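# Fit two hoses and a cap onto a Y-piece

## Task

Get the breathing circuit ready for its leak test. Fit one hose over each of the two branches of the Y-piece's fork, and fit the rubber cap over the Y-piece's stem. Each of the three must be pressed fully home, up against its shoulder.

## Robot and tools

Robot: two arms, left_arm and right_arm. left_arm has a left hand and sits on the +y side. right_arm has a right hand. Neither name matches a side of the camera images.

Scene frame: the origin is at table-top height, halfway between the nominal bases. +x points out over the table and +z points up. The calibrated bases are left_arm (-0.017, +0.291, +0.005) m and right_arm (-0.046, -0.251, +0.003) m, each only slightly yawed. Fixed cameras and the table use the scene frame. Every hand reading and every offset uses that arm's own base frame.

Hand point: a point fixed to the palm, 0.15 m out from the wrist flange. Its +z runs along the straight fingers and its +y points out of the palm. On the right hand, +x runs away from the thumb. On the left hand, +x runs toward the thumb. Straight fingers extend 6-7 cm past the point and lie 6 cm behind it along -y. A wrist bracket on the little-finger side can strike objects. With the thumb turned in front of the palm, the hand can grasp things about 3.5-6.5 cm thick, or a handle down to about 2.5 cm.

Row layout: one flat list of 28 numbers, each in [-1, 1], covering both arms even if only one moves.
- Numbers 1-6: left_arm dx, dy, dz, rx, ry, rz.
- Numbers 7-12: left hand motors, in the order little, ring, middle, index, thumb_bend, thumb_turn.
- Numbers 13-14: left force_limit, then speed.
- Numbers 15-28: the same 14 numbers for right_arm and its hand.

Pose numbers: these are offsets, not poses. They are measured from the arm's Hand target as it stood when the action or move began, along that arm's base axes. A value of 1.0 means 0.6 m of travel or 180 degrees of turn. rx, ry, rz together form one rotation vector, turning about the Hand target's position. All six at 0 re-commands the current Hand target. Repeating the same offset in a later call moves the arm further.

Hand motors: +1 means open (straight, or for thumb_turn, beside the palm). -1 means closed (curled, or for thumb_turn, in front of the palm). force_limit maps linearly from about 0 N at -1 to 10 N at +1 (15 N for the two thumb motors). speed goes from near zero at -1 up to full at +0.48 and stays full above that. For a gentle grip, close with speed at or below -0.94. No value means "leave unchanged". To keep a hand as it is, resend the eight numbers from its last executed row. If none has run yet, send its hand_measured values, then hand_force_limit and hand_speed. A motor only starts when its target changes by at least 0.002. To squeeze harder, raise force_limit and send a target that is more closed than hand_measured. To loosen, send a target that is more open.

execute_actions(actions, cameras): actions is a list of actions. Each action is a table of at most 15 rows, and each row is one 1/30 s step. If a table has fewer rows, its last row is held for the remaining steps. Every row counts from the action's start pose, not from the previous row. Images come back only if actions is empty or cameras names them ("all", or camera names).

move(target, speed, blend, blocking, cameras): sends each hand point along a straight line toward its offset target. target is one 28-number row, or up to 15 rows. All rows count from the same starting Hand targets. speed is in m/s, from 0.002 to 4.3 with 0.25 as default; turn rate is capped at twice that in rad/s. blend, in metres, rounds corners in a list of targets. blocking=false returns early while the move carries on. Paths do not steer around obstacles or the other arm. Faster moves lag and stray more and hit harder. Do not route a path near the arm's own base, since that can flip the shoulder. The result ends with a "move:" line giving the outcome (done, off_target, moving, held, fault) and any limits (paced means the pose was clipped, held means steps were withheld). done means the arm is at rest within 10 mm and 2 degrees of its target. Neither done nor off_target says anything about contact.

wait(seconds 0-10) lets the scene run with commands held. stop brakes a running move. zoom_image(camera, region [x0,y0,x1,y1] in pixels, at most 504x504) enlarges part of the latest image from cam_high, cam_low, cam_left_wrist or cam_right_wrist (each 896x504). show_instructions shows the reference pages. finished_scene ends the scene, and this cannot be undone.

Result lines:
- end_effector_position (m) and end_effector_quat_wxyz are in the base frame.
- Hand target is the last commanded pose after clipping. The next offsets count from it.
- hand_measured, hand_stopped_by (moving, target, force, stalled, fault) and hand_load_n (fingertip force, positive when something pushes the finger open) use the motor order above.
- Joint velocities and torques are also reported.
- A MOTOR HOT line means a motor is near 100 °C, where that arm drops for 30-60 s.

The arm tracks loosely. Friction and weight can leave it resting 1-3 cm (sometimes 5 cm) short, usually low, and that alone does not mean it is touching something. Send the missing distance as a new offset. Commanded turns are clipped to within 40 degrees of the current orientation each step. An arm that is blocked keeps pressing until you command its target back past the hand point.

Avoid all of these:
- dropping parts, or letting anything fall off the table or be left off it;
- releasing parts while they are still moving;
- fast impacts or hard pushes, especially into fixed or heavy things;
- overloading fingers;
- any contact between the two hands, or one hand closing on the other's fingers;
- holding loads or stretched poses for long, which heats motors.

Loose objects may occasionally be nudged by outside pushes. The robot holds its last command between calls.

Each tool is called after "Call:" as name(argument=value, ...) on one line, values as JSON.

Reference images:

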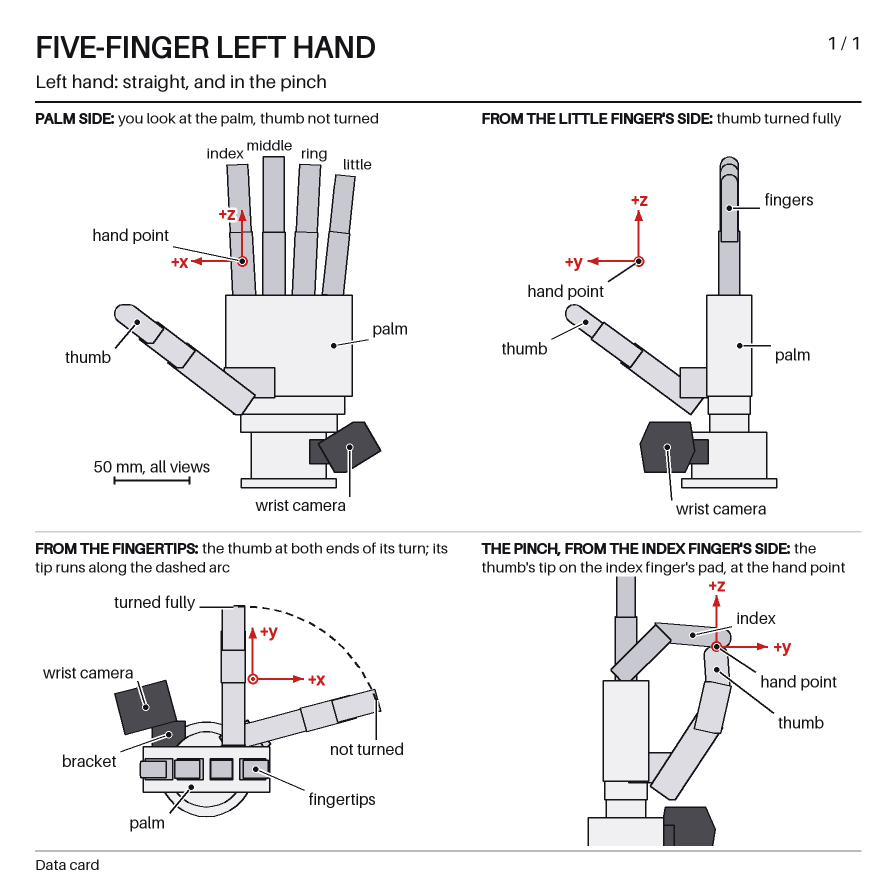

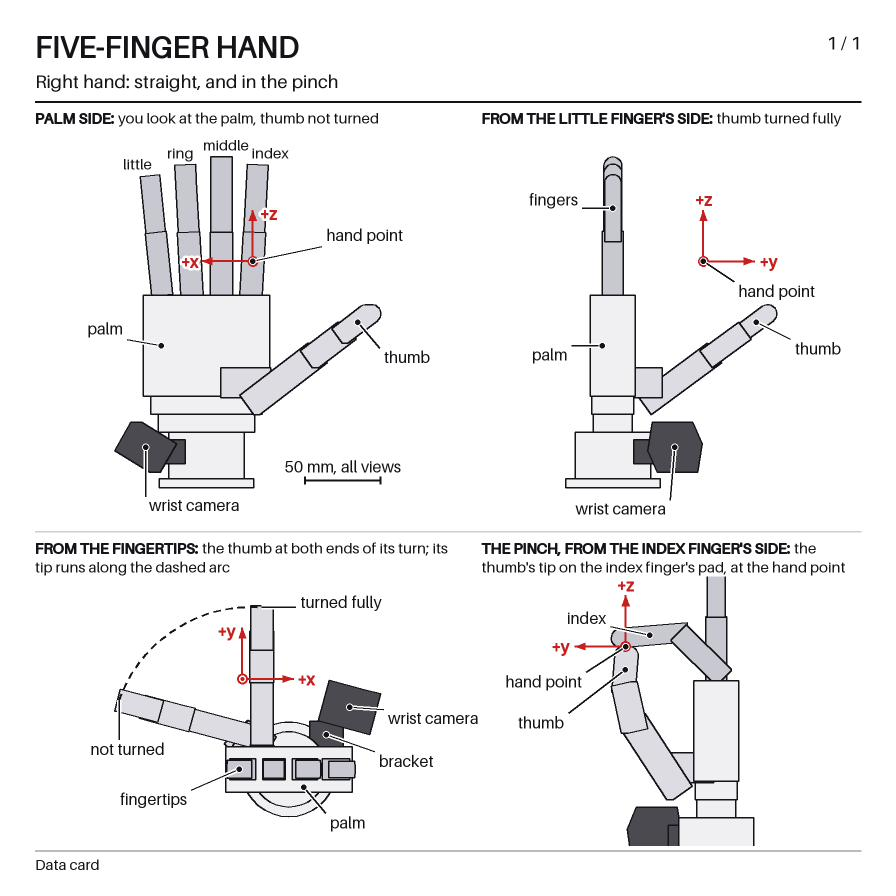

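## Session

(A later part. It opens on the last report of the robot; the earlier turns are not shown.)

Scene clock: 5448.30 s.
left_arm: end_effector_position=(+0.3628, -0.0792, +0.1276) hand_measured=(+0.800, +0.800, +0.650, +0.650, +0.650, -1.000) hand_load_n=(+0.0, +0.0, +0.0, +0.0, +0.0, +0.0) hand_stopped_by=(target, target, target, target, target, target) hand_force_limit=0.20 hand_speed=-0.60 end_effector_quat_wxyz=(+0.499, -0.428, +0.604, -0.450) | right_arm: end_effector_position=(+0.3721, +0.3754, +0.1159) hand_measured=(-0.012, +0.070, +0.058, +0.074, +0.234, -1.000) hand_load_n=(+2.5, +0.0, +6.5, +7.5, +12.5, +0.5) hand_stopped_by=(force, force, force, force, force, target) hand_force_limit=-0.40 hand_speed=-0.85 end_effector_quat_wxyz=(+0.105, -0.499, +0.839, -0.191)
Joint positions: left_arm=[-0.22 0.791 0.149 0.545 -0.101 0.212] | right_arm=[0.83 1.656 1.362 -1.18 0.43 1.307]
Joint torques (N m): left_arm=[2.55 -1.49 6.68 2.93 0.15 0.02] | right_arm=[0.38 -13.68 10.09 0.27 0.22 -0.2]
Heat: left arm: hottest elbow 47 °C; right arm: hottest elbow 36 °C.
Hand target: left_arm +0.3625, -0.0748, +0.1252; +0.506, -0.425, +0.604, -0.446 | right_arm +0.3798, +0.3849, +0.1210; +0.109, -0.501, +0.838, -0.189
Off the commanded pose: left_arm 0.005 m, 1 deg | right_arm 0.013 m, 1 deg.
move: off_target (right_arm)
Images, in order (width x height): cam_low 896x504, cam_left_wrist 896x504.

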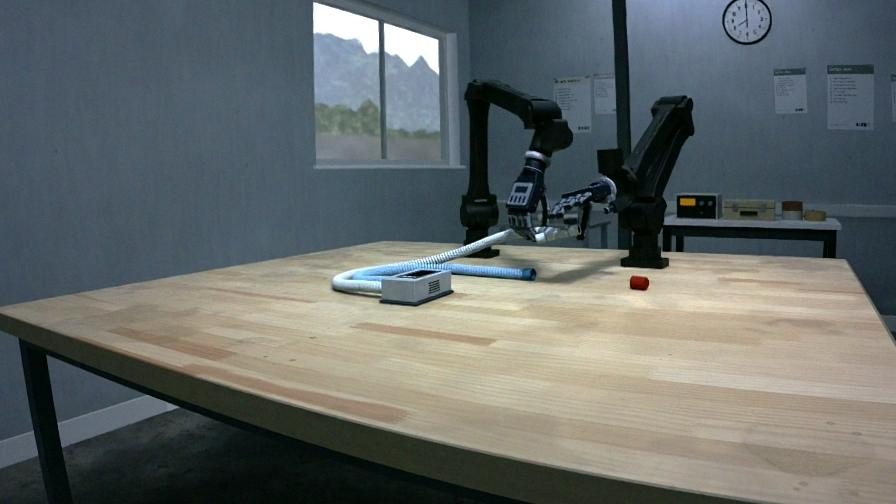

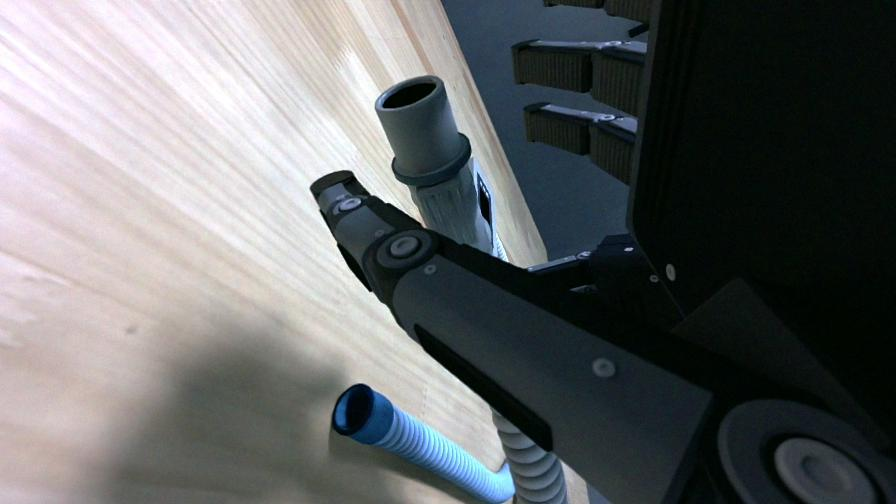

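Call:
move(target=[0, 0, 0, 0, 0, 0, 0.8, 0.8, -0.5, -0.5, -0.35, -1, -0.5, -0.88, 0, 0, 0, 0, 0, 0, -0.5, -0.5, -0.5, -0.5, -0.3, -1, -0.4, -0.85], speed=0.06, cameras=["cam_low", "cam_left_wrist"])

Call:
zoom_image(camera="cam_low", region=[520, 190, 640, 280])

Call:
zoom_image(camera="cam_left_wrist", region=[300, 60, 620, 420])

Scene clock: 5458.93 s.
left_arm: end_effector_position=(+0.3633, -0.0790, +0.1288) hand_measured=(+0.800, +0.800, -0.006, +0.028, +0.332, -1.000) hand_load_n=(-0.5, +0.0, +4.5, +2.5, +5.0, +1.0) hand_stopped_by=(target, target, force, force, force, target) hand_force_limit=-0.50 hand_speed=-0.88 end_effector_quat_wxyz=(+0.501, -0.427, +0.603, -0.451) | right_arm: end_effector_position=(+0.3713, +0.3751, +0.1152) hand_measured=(-0.012, +0.070, +0.058, +0.074, +0.234, -1.000) hand_load_n=(+3.0, +0.0, +6.5, +7.5, +12.0, +1.0) hand_stopped_by=(force, force, force, force, force, target) hand_force_limit=-0.40 hand_speed=-0.85 end_effector_quat_wxyz=(+0.103, -0.500, +0.838, -0.191)
Joint positions: left_arm=[-0.219 0.792 0.149 0.55 -0.101 0.212] | right_arm=[0.83 1.657 1.362 -1.182 0.428 1.304]
Joint torques (N m): left_arm=[3.14 -2.2 6.64 2.93 0.1 -0.02] | right_arm=[0.03 -13.68 10.19 0.27 0.22 -0.2]
Heat: left arm: hottest elbow 46 °C; right arm: hottest elbow 36 °C.
Hand target: left_arm +0.3625, -0.0746, +0.1252; +0.506, -0.425, +0.604, -0.446 | right_arm +0.3799, +0.3850, +0.1210; +0.109, -0.501, +0.838, -0.189
Off the commanded pose: left_arm 0.006 m, 1 deg | right_arm 0.014 m, 1 deg.
move: off_target (right_arm)
Images, in order (width x height): cam_low 896x504, cam_left_wrist 896x504.

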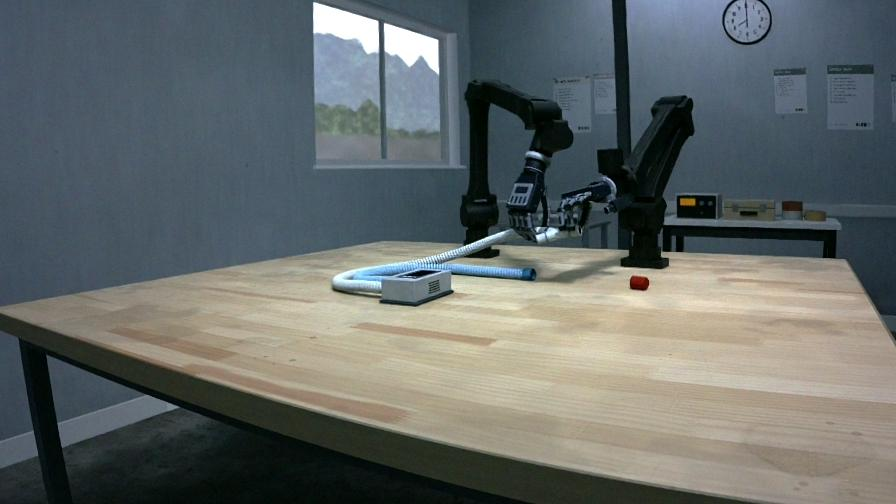

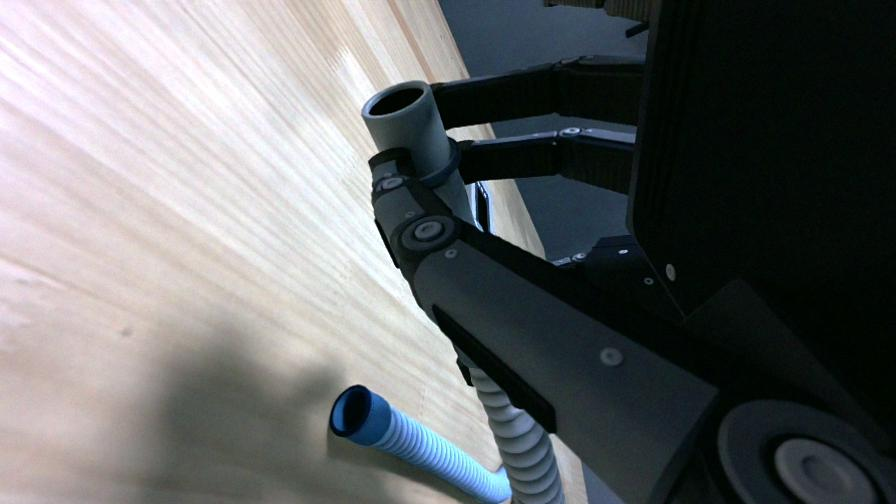

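Scaled by 4.200 from the camera's 896x504 image, which has a finer 1280x720 frame.

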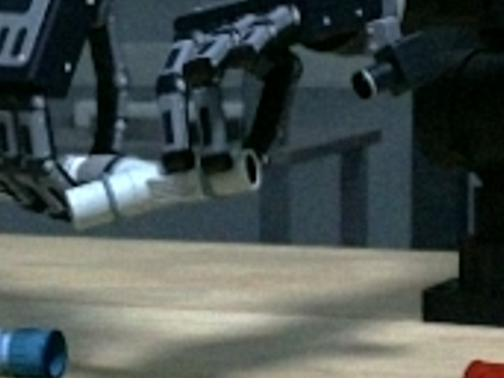

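Scaled by 1.400 from the camera's 896x504 image, which has a finer 1280x720 frame.

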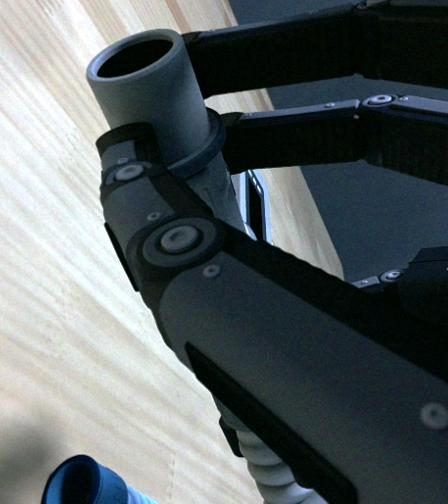

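Call:
move(target=[0, 0, 0, 0, 0, 0, 0.8, 0.8, -0.55, -0.55, -0.4, -1, 0.1, -0.88, 0, 0, 0, 0, 0, 0, -0.5, -0.5, -0.5, -0.5, -0.3, -1, -0.4, -0.85], speed=0.06, cameras=["cam_low", "cam_left_wrist", "cam_right_wrist"])

Call:
zoom_image(camera="cam_low", region=[520, 190, 640, 280])

Call:
zoom_image(camera="cam_left_wrist", region=[300, 60, 620, 420])

Scene clock: 5467.50 s.
left_arm: end_effector_position=(+0.3634, -0.0791, +0.1291) hand_measured=(+0.800, +0.800, -0.014, +0.008, +0.326, -1.000) hand_load_n=(+0.0, +0.0, +6.0, +7.0, +10.0, +0.0) hand_stopped_by=(target, target, force, force, force, target) hand_force_limit=0.10 hand_speed=-0.88 end_effector_quat_wxyz=(+0.501, -0.427, +0.603, -0.451) | right_arm: end_effector_position=(+0.3711, +0.3752, +0.1149) hand_measured=(-0.012, +0.070, +0.058, +0.074, +0.234, -1.000) hand_load_n=(+2.5, +0.0, +6.5, +8.0, +12.0, +1.0) hand_stopped_by=(force, force, force, force, force, target) hand_force_limit=-0.40 hand_speed=-0.85 end_effector_quat_wxyz=(+0.103, -0.501, +0.838, -0.191)
Joint positions: left_arm=[-0.219 0.792 0.149 0.551 -0.101 0.212] | right_arm=[0.83 1.657 1.362 -1.182 0.427 1.303]
Joint torques (N m): left_arm=[2.61 -2.32 6.52 2.71 0.11 0.01] | right_arm=[-0.09 -14.56 10.14 0.29 0.3 -0.19]
Heat: left arm: hottest elbow 46 °C; right arm: hottest elbow 36 °C.
Hand target: left_arm +0.3625, -0.0746, +0.1252; +0.506, -0.425, +0.604, -0.446 | right_arm +0.3799, +0.3849, +0.1211; +0.109, -0.501, +0.838, -0.189
Off the commanded pose: left_arm 0.006 m, 1 deg | right_arm 0.014 m, 1 deg.
move: off_target (right_arm)
Images, in order (width x height): cam_low 896x504, cam_left_wrist 896x504, cam_right_wrist 896x504.

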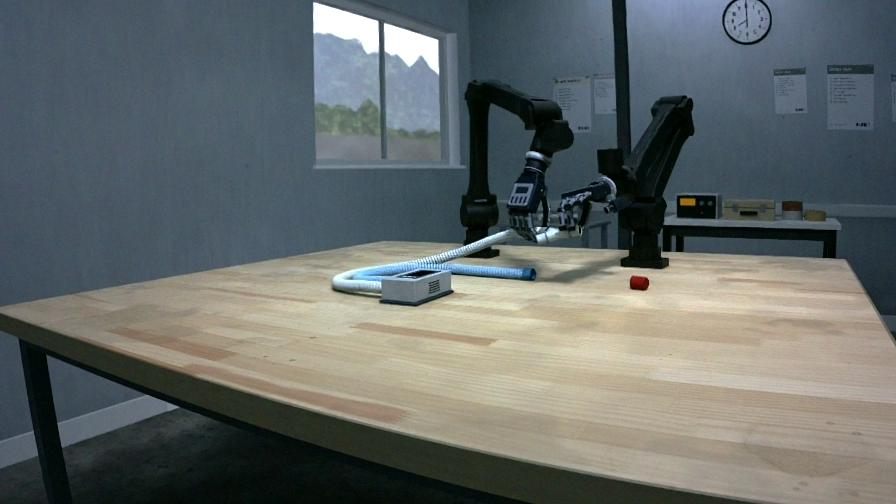

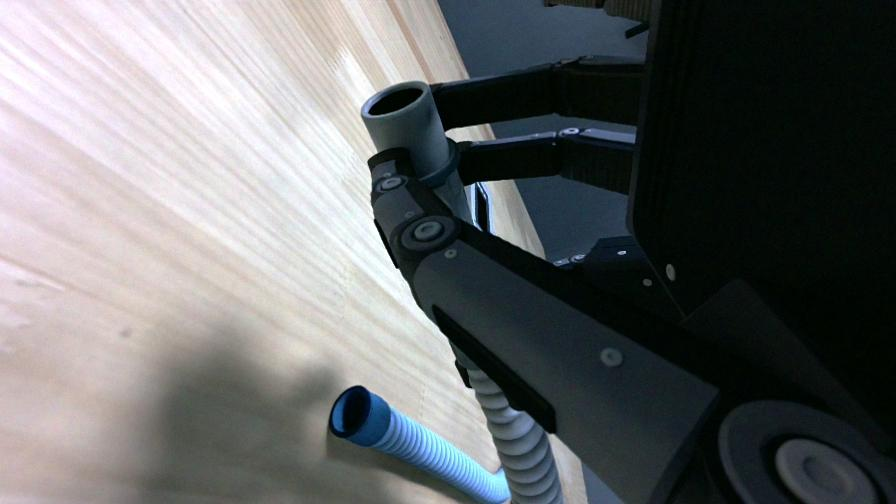

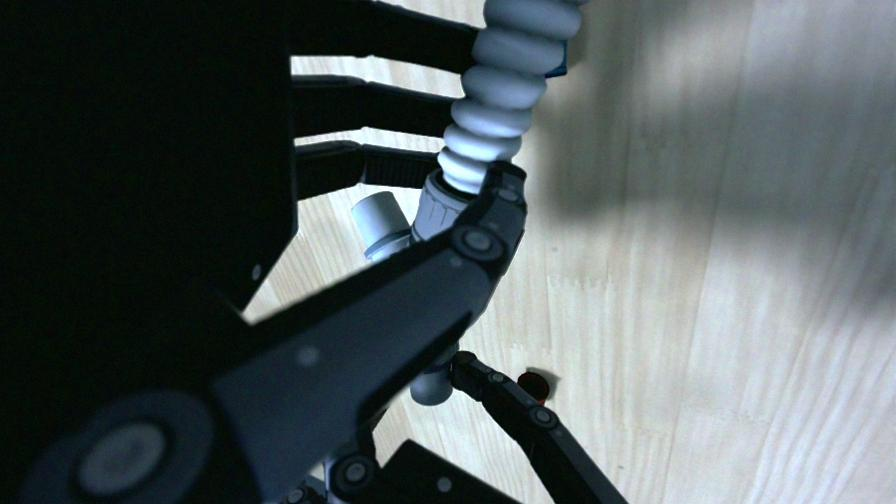

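Scaled by 4.200 from the camera's 896x504 image, which has a finer 1280x720 frame.

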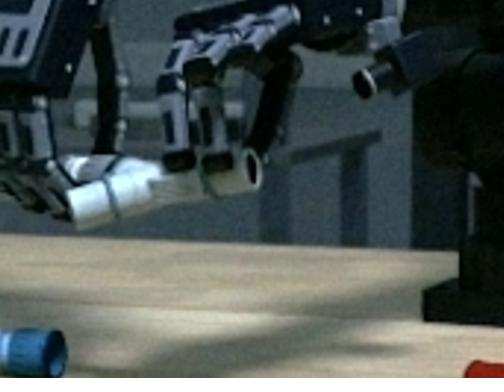

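Scaled by 1.400 from the camera's 896x504 image, which has a finer 1280x720 frame.

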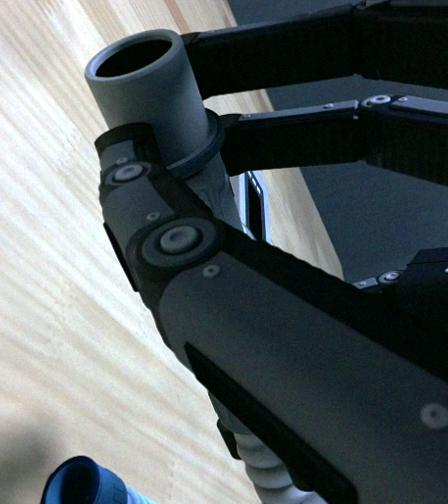

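Call:
move(target=[-0.014, -0.03, -0.002, 0, 0, 0, 0.8, 0.8, -0.55, -0.55, -0.4, -1, 0.1, -0.88, 0.0078, 0.0146, 0.001, 0, 0, 0, -0.5, -0.5, -0.5, -0.5, -0.3, -1, -0.4, -0.85], speed=0.05, cameras=["cam_left_wrist"])

Scene clock: 5488.20 s.
left_arm: end_effector_position=(+0.3583, -0.0850, +0.1240) hand_measured=(+0.800, +0.800, -0.014, +0.008, +0.326, -1.000) hand_load_n=(+0.0, +0.0, +6.5, +6.0, +10.0, -1.0) hand_stopped_by=(target, target, force, force, force, target) hand_force_limit=0.10 hand_speed=-0.88 end_effector_quat_wxyz=(+0.509, -0.435, +0.600, -0.438) | right_arm: end_effector_position=(+0.3684, +0.3724, +0.1091) hand_measured=(-0.012, +0.070, +0.058, +0.074, +0.234, -1.000) hand_load_n=(+4.0, +0.0, +7.0, +5.5, +12.0, -1.0) hand_stopped_by=(force, force, force, force, force, target) hand_force_limit=-0.40 hand_speed=-0.85 end_effector_quat_wxyz=(+0.088, -0.506, +0.835, -0.195)
Joint positions: left_arm=[-0.297 0.792 0.14 0.551 -0.212 0.212] | right_arm=[0.83 1.673 1.368 -1.203 0.427 1.297]
Joint torques (N m): left_arm=[0.03 -2.9 6.54 2.44 0.3 -0.1] | right_arm=[0.56 -13.74 11.6 0.81 0.25 0.03]
Motor temperatures (°C): left_arm=[19 20 44 17 18 19] | right_arm=[18 23 36 17 20 20]
Heat: left arm: hottest elbow 44 °C; right arm: hottest elbow 36 °C.
Hand target: left_arm +0.3540, -0.0927, +0.1239; +0.506, -0.425, +0.604, -0.446 | right_arm +0.3845, +0.3936, +0.1217; +0.109, -0.501, +0.838, -0.189
Off the commanded pose: left_arm 0.009 m, 2 deg | right_arm 0.030 m, 3 deg.
move: off_target (right_arm)
Images, in order (width x height): cam_left_wrist 896x504.

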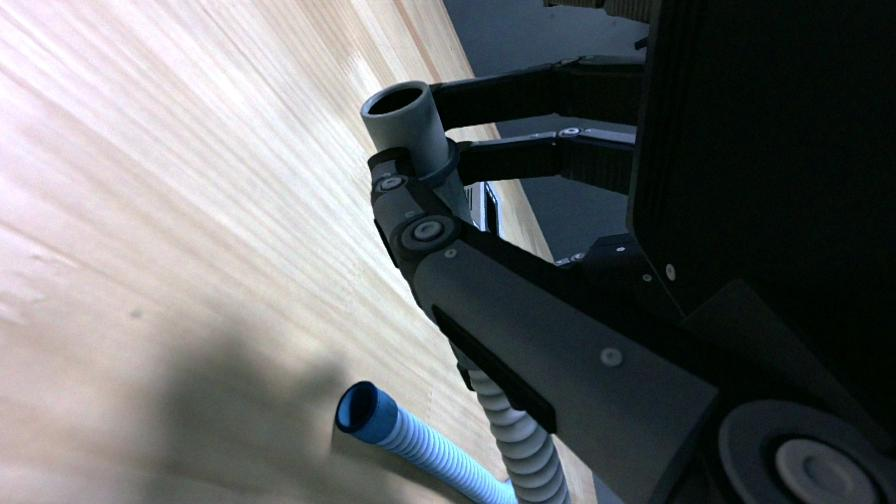

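Call:
move(target=[-0.014, -0.03, -0.002, 0, 0, 0, 0.8, 0.8, -0.55, -0.55, -0.4, -1, 0.1, -0.88, 0.0156, 0.029, 0.002, 0, 0, 0, -0.5, -0.5, -0.5, -0.5, -0.3, -1, -0.4, -0.85], speed=0.05, cameras=["cam_left_wrist"])

Scene clock: 5502.20 s.
left_arm: end_effector_position=(+0.3496, -0.1057, +0.1250) hand_measured=(+0.800, +0.800, -0.014, +0.008, +0.324, -1.000) hand_load_n=(+0.0, +0.0, +0.0, +0.5, +0.0, +0.0) hand_stopped_by=(target, target, force, force, force, target) hand_force_limit=0.10 hand_speed=-0.88 end_effector_quat_wxyz=(+0.512, -0.425, +0.604, -0.439) | right_arm: end_effector_position=(+0.3798, +0.3879, +0.1091) hand_measured=(-0.012, +0.070, +0.058, +0.074, +0.234, -1.000) hand_load_n=(+2.5, +0.0, +6.5, +7.5, +12.5, +0.5) hand_stopped_by=(force, force, force, force, force, target) hand_force_limit=-0.40 hand_speed=-0.85 end_effector_quat_wxyz=(+0.086, -0.509, +0.834, -0.197)
Joint positions: left_arm=[-0.414 0.783 0.136 0.551 -0.318 0.219] | right_arm=[0.835 1.725 1.438 -1.227 0.43 1.298]
Joint torques (N m): left_arm=[0.91 -2.49 6.6 2.14 0.08 -0.23] | right_arm=[0.62 -14.8 11.71 0.66 0.25 0.03]
Heat: left arm: hottest elbow 43 °C; right arm: hottest elbow 38 °C.
Hand target: left_arm +0.3457, -0.1106, +0.1228; +0.506, -0.425, +0.604, -0.446 | right_arm +0.3939, +0.4111, +0.1228; +0.109, -0.501, +0.838, -0.189
Off the commanded pose: left_arm 0.007 m, 1 deg | right_arm 0.030 m, 3 deg.
move: off_target (right_arm)
Images, in order (width x height): cam_left_wrist 896x504.

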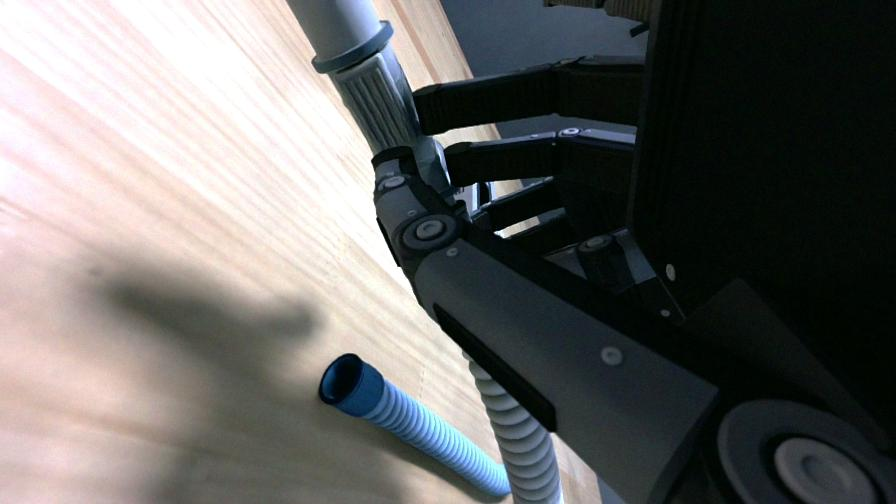

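Call:
wait(seconds=0, cameras=["cam_low", "cam_right_wrist", "cam_left_wrist"])

Call:
zoom_image(camera="cam_low", region=[520, 180, 640, 270])

Call:
zoom_image(camera="cam_left_wrist", region=[280, 0, 560, 320])

Call:
zoom_image(camera="cam_right_wrist", region=[300, 150, 640, 504])

Scene clock: 5565.97 s.
left_arm: end_effector_position=(+0.3496, -0.1057, +0.1250) hand_measured=(+0.800, +0.800, -0.014, +0.008, +0.324, -1.000) hand_load_n=(+0.0, +0.0, +0.0, +0.5, +0.0, +0.0) hand_stopped_by=(target, target, force, force, force, target) hand_force_limit=0.10 hand_speed=-0.88 end_effector_quat_wxyz=(+0.512, -0.425, +0.604, -0.439) | right_arm: end_effector_position=(+0.3798, +0.3879, +0.1091) hand_measured=(-0.012, +0.070, +0.058, +0.074, +0.234, -1.000) hand_load_n=(+3.0, +0.0, +6.5, +8.0, +12.5, +0.5) hand_stopped_by=(force, force, force, force, force, target) hand_force_limit=-0.40 hand_speed=-0.85 end_effector_quat_wxyz=(+0.086, -0.509, +0.834, -0.197)
Joint positions: left_arm=[-0.414 0.783 0.136 0.551 -0.318 0.219] | right_arm=[0.835 1.725 1.438 -1.227 0.43 1.298]
Joint torques (N m): left_arm=[0.97 -2.96 6.63 2.25 0.03 -0.26] | right_arm=[1.2 -15.09 11.67 0.7 0.22 -0.01]
Motor temperatures (°C): left_arm=[19 20 42 17 18 19] | right_arm=[18 24 41 17 20 20]
Heat: left arm: hottest elbow 42 °C; right arm: hottest elbow 41 °C.
Hand target: left_arm +0.3457, -0.1107, +0.1228; +0.506, -0.425, +0.604, -0.446 | right_arm +0.3939, +0.4111, +0.1228; +0.109, -0.501, +0.838, -0.189
Off the commanded pose: left_arm 0.007 m, 1 deg | right_arm 0.030 m, 3 deg.
Images, in order (width x height): cam_low 896x504, cam_left_wrist 896x504, cam_right_wrist 896x504.

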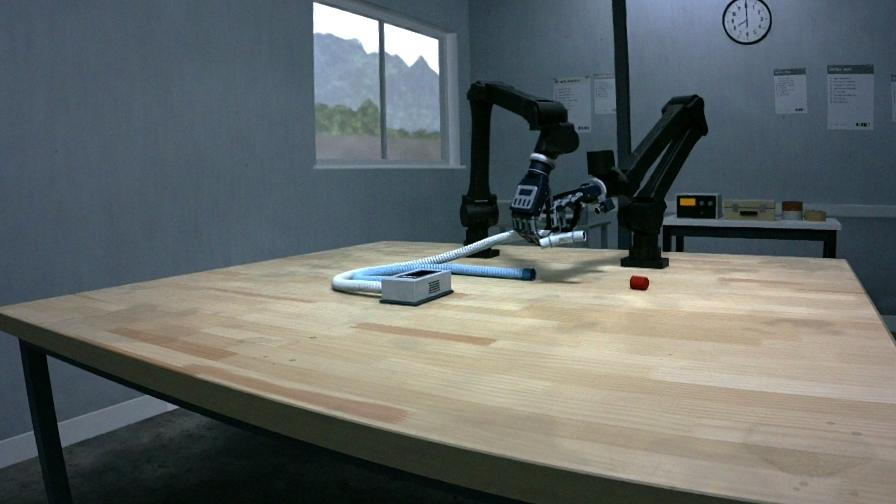

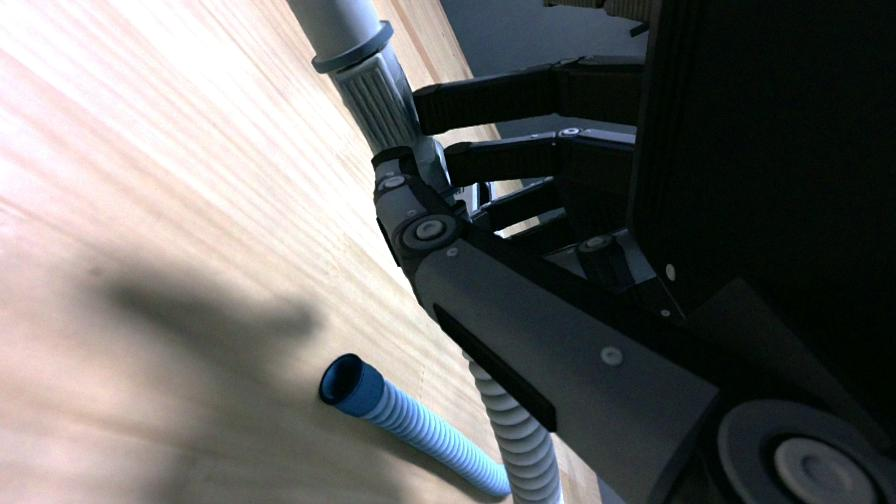

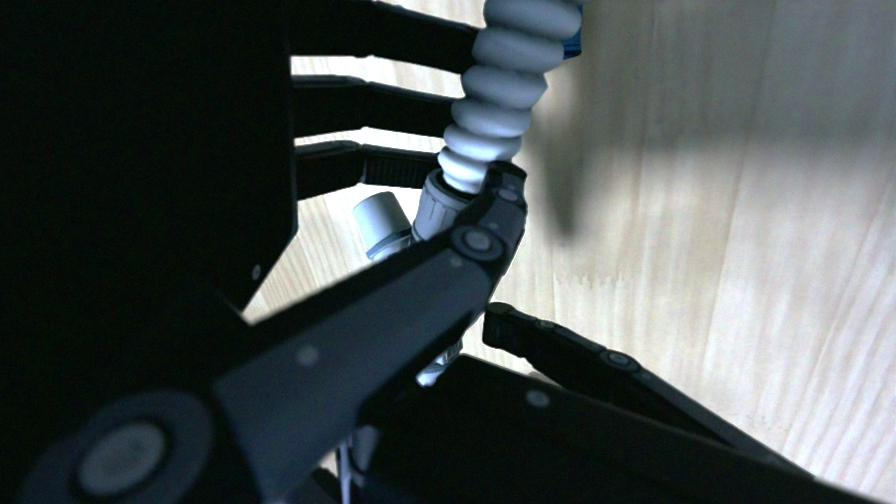

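Scaled by 4.200 from the camera's 896x504 image, which has a finer 1280x720 frame.

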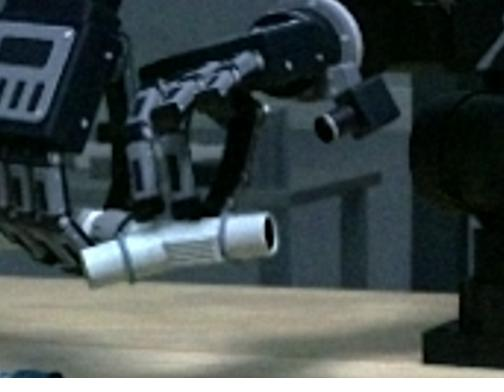

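Scaled by 1.575 from the camera's 896x504 image, which has a finer 1280x720 frame.

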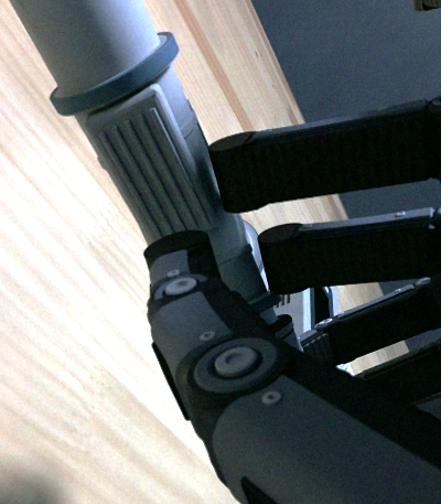

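Scaled by 1.424 from the camera's 896x504 image, which has a finer 1280x720 frame.

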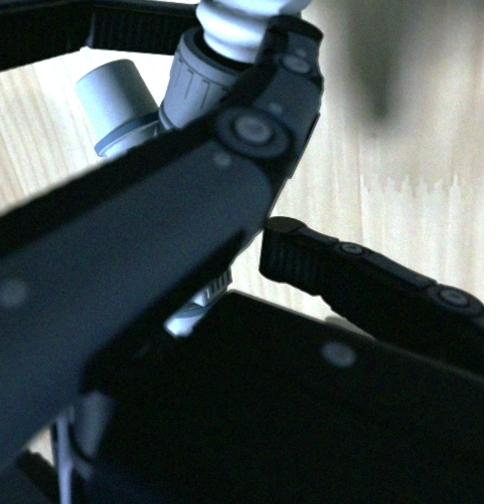

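Call:
move(target=[[0, 0, 0, 0, 0, 0, 1, 1, 1, 1, 1, -1, 0.1, -0.6, 0, 0, 0, 0, 0, 0, -0.5, -0.5, -0.5, -0.5, -0.3, -1, -0.4, -0.85], [-0.1, 0.12, 0.1, 0, 0, 0, 1, 1, 1, 1, 1, 1, 0.1, -0.6, 0, 0, 0.07, 0, 0, 0, -0.5, -0.5, -0.5, -0.5, -0.3, -1, -0.4, -0.85]], speed=0.1, cameras=["cam_low", "cam_right_wrist", "cam_left_wrist"])

Call:
zoom_image(camera="cam_right_wrist", region=[340, 150, 560, 430])

Call:
zoom_image(camera="cam_low", region=[500, 160, 620, 260])

Scene clock: 5622.87 s.
left_arm: end_effector_position=(+0.2827, -0.0425, +0.1388) hand_measured=(+1.000, +1.000, +1.000, +1.000, +1.000, +1.000) hand_load_n=(+0.0, +0.0, +0.0, -0.5, +0.0, +0.0) hand_stopped_by=(target, target, target, target, target, target) hand_force_limit=0.10 hand_speed=-0.60 end_effector_quat_wxyz=(+0.482, -0.440, +0.620, -0.436) | right_arm: end_effector_position=(+0.3851, +0.3934, +0.1423) hand_measured=(-0.012, +0.070, +0.058, +0.074, +0.234, -1.000) hand_load_n=(+3.5, +0.0, +6.0, +7.5, +12.5, +0.5) hand_stopped_by=(force, force, force, force, force, target) hand_force_limit=-0.40 hand_speed=-0.85 end_effector_quat_wxyz=(+0.085, -0.507, +0.835, -0.198)
Joint positions: left_arm=[-0.035 0.078 0.124 -0.202 0.082 0.231] | right_arm=[0.835 1.725 1.527 -1.32 0.431 1.302]
Joint torques (N m): left_arm=[2.73 0.5 13.78 1.55 0.16 -0.01] | right_arm=[1.03 -17.85 11.43 0.2 0.18 -0.04]
Heat: left arm: hottest elbow 42 °C; right arm: hottest elbow 41 °C.
Hand target: left_arm +0.2857, -0.0387, +0.1827; +0.506, -0.425, +0.604, -0.446 | right_arm +0.3939, +0.4110, +0.1648; +0.109, -0.501, +0.838, -0.189
Off the commanded pose: left_arm 0.044 m, 4 deg | right_arm 0.030 m, 3 deg.
move: off_target (left_arm, right_arm); target 2's new numbers were sent with left_arm's hand 0.044 m and 4 deg from that target
Images, in order (width x height): cam_low 896x504, cam_left_wrist 896x504, cam_right_wrist 896x504.

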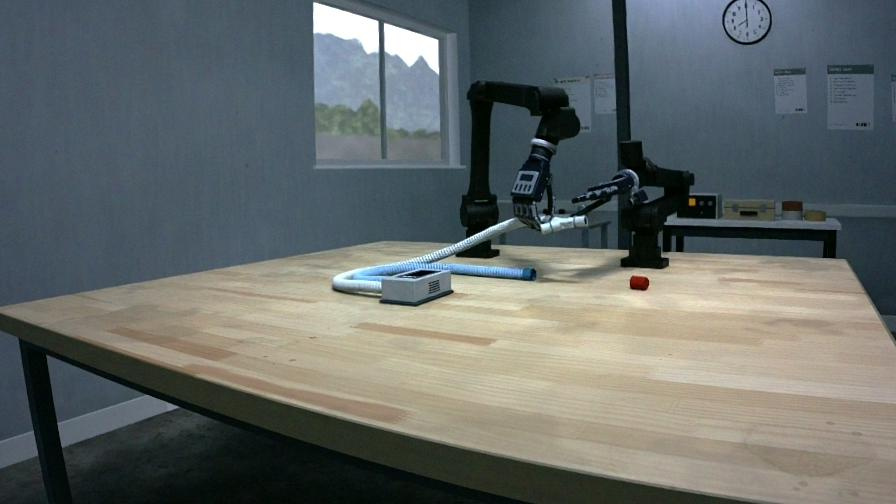

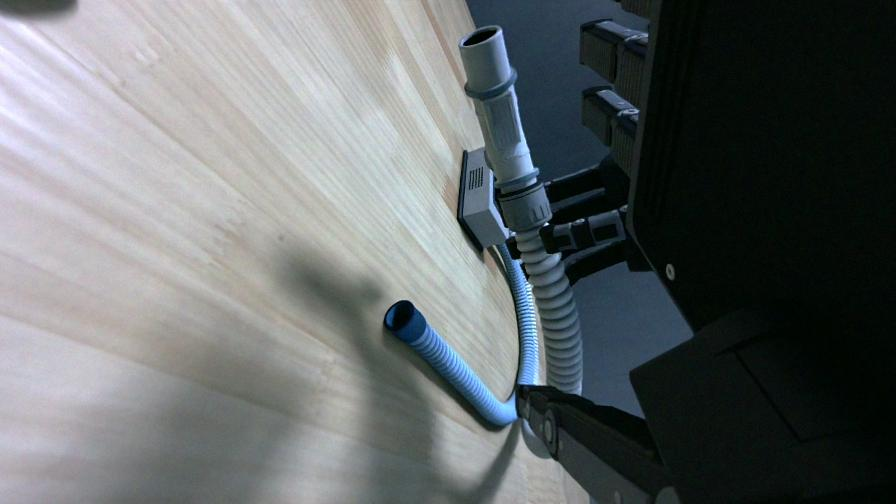

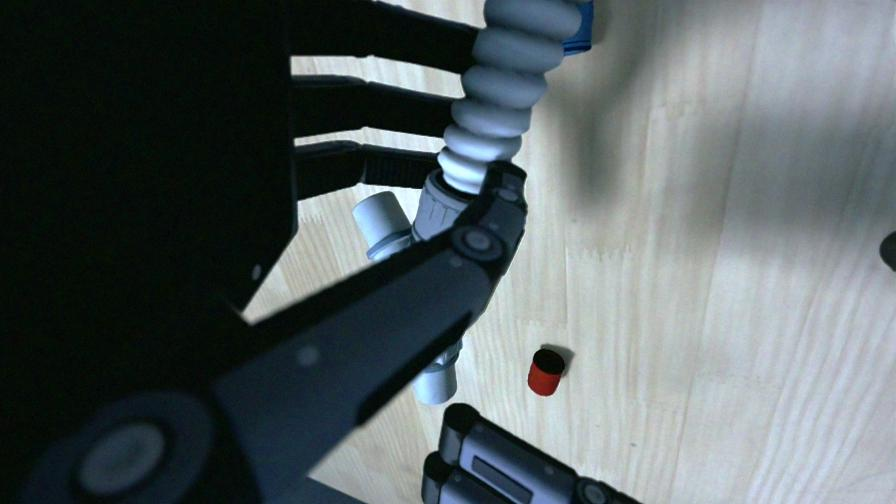

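Scaled by 1.800 from the camera's 896x504 image, which has a finer 1280x720 frame.

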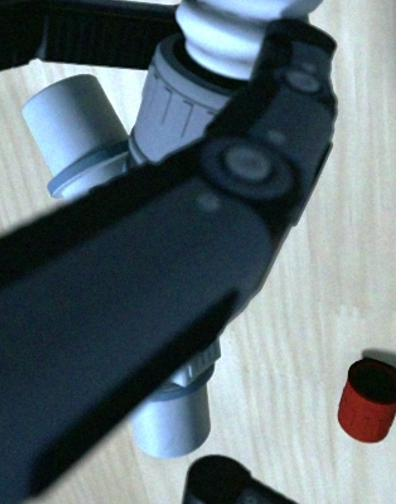

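Scaled by 4.200 from the camera's 896x504 image, which has a finer 1280x720 frame.

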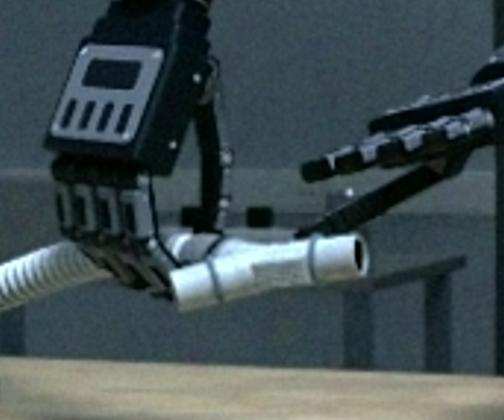

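Call:
zoom_image(camera="cam_left_wrist", region=[420, 0, 620, 260])

Scaled by 1.938 from the camera's 896x504 image, which has a finer 1280x720 frame.

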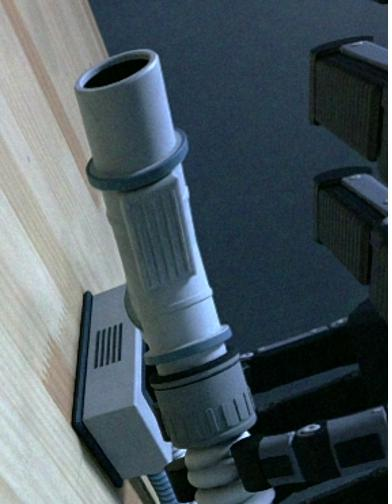

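Call:
zoom_image(camera="cam_left_wrist", region=[480, 140, 560, 240])

Scaled by 5.040 from the camera's 896x504 image, which has a finer 1280x720 frame.

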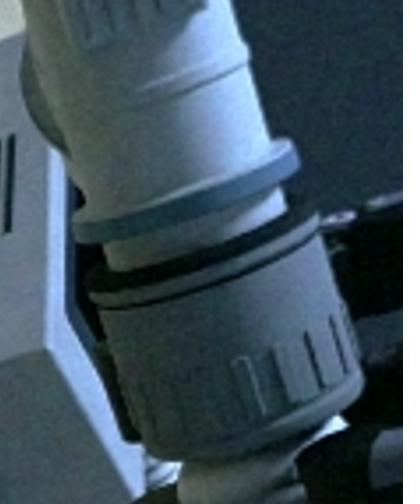

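Call:
move(target=[[0.0, 0.15, 0.02, 0, 0, 0, 1, 1, 1, 1, 1, 1, 0.1, -0.6, 0, 0, 0, 0, 0, 0, -0.5, -0.5, -0.5, -0.5, -0.3, -1, -0.4, -0.85], [0.0458, 0.2038, 0.0538, -0.5467, 0.0901, 0.0641, 1, 1, 1, 1, 1, 1, 0.1, -0.6, 0, 0, 0, 0, 0, 0, -0.5, -0.5, -0.5, -0.5, -0.3, -1, -0.4, -0.85]], speed=0.2, cameras=["all"])

Scene clock: 5691.40 s.
left_arm: end_effector_position=(+0.3056, +0.0722, +0.1972) hand_measured=(+1.000, +1.000, +1.000, +1.000, +1.000, +1.000) hand_load_n=(+0.0, +0.0, +0.0, +0.0, -0.5, +0.0) hand_stopped_by=(target, target, target, target, target, target) hand_force_limit=0.10 hand_speed=-0.60 end_effector_quat_wxyz=(+0.046, +0.770, -0.070, +0.633) | right_arm: end_effector_position=(+0.3851, +0.3934, +0.1423) hand_measured=(-0.012, +0.070, +0.058, +0.074, +0.234, -1.000) hand_load_n=(+3.5, -0.5, +6.5, +7.5, +12.5, +0.5) hand_stopped_by=(force, force, force, force, force, target) hand_force_limit=-0.40 hand_speed=-0.85 end_effector_quat_wxyz=(+0.085, -0.507, +0.835, -0.198)
Joint positions: left_arm=[0.934 0.871 0.23 0.231 1.06 -1.19] | right_arm=[0.835 1.725 1.527 -1.32 0.431 1.302]
Joint torques (N m): left_arm=[2.08 -2.26 9.85 2.47 0.26 -0.29] | right_arm=[0.62 -17.26 11.37 0.23 0.19 -0.05]
Motor temperatures (°C): left_arm=[19 20 50 17 18 19] | right_arm=[18 25 41 17 20 20]
Heat: left arm: hottest elbow 50 °C; right arm: hottest elbow 41 °C.
Hand target: left_arm +0.3132, +0.0836, +0.2151; +0.032, +0.761, -0.076, +0.643 | right_arm +0.3939, +0.4110, +0.1648; +0.109, -0.501, +0.838, -0.189
Off the commanded pose: left_arm 0.022 m, 2 deg | right_arm 0.030 m, 3 deg.
move: off_target (left_arm, right_arm)

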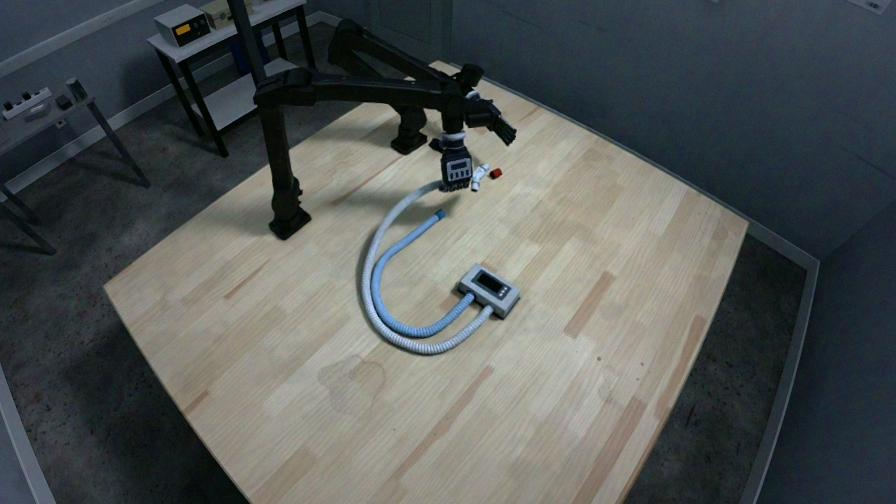

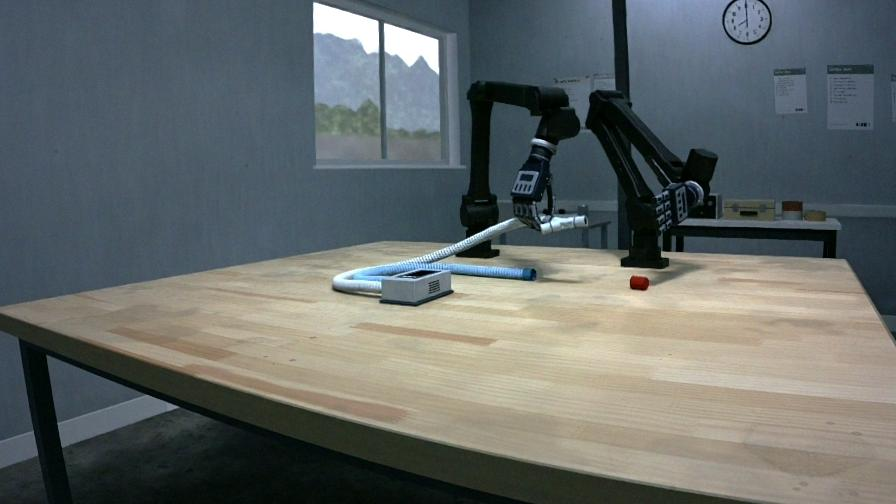

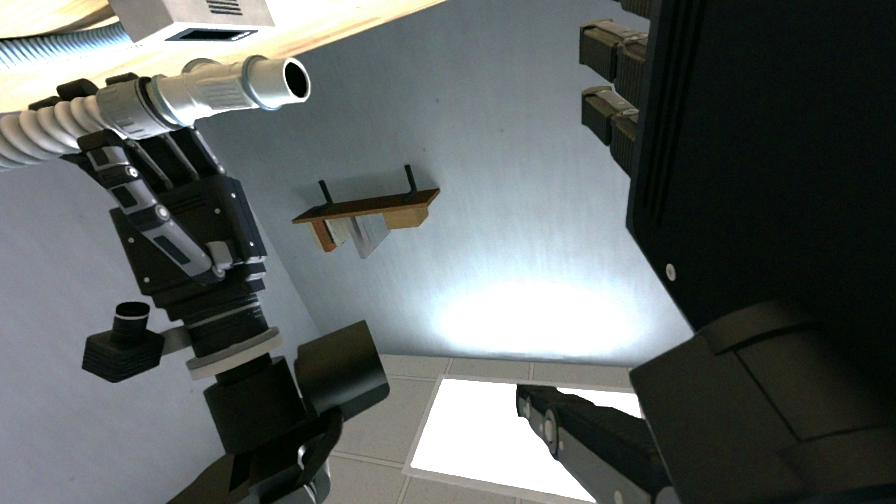

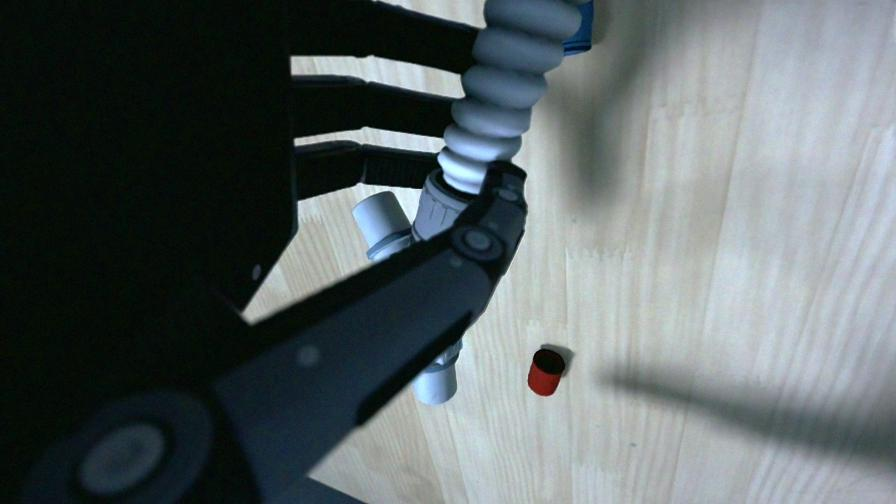

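Call:
zoom_image(camera="cam_left_wrist", region=[60, 20, 340, 180])

Scaled by 1.800 from the camera's 896x504 image, which has a finer 1280x720 frame.

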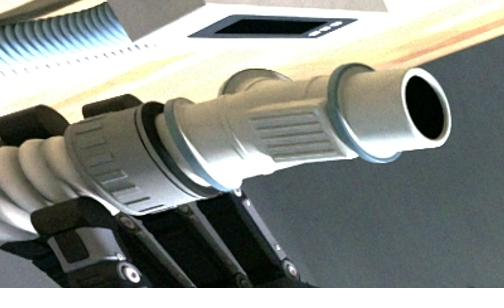

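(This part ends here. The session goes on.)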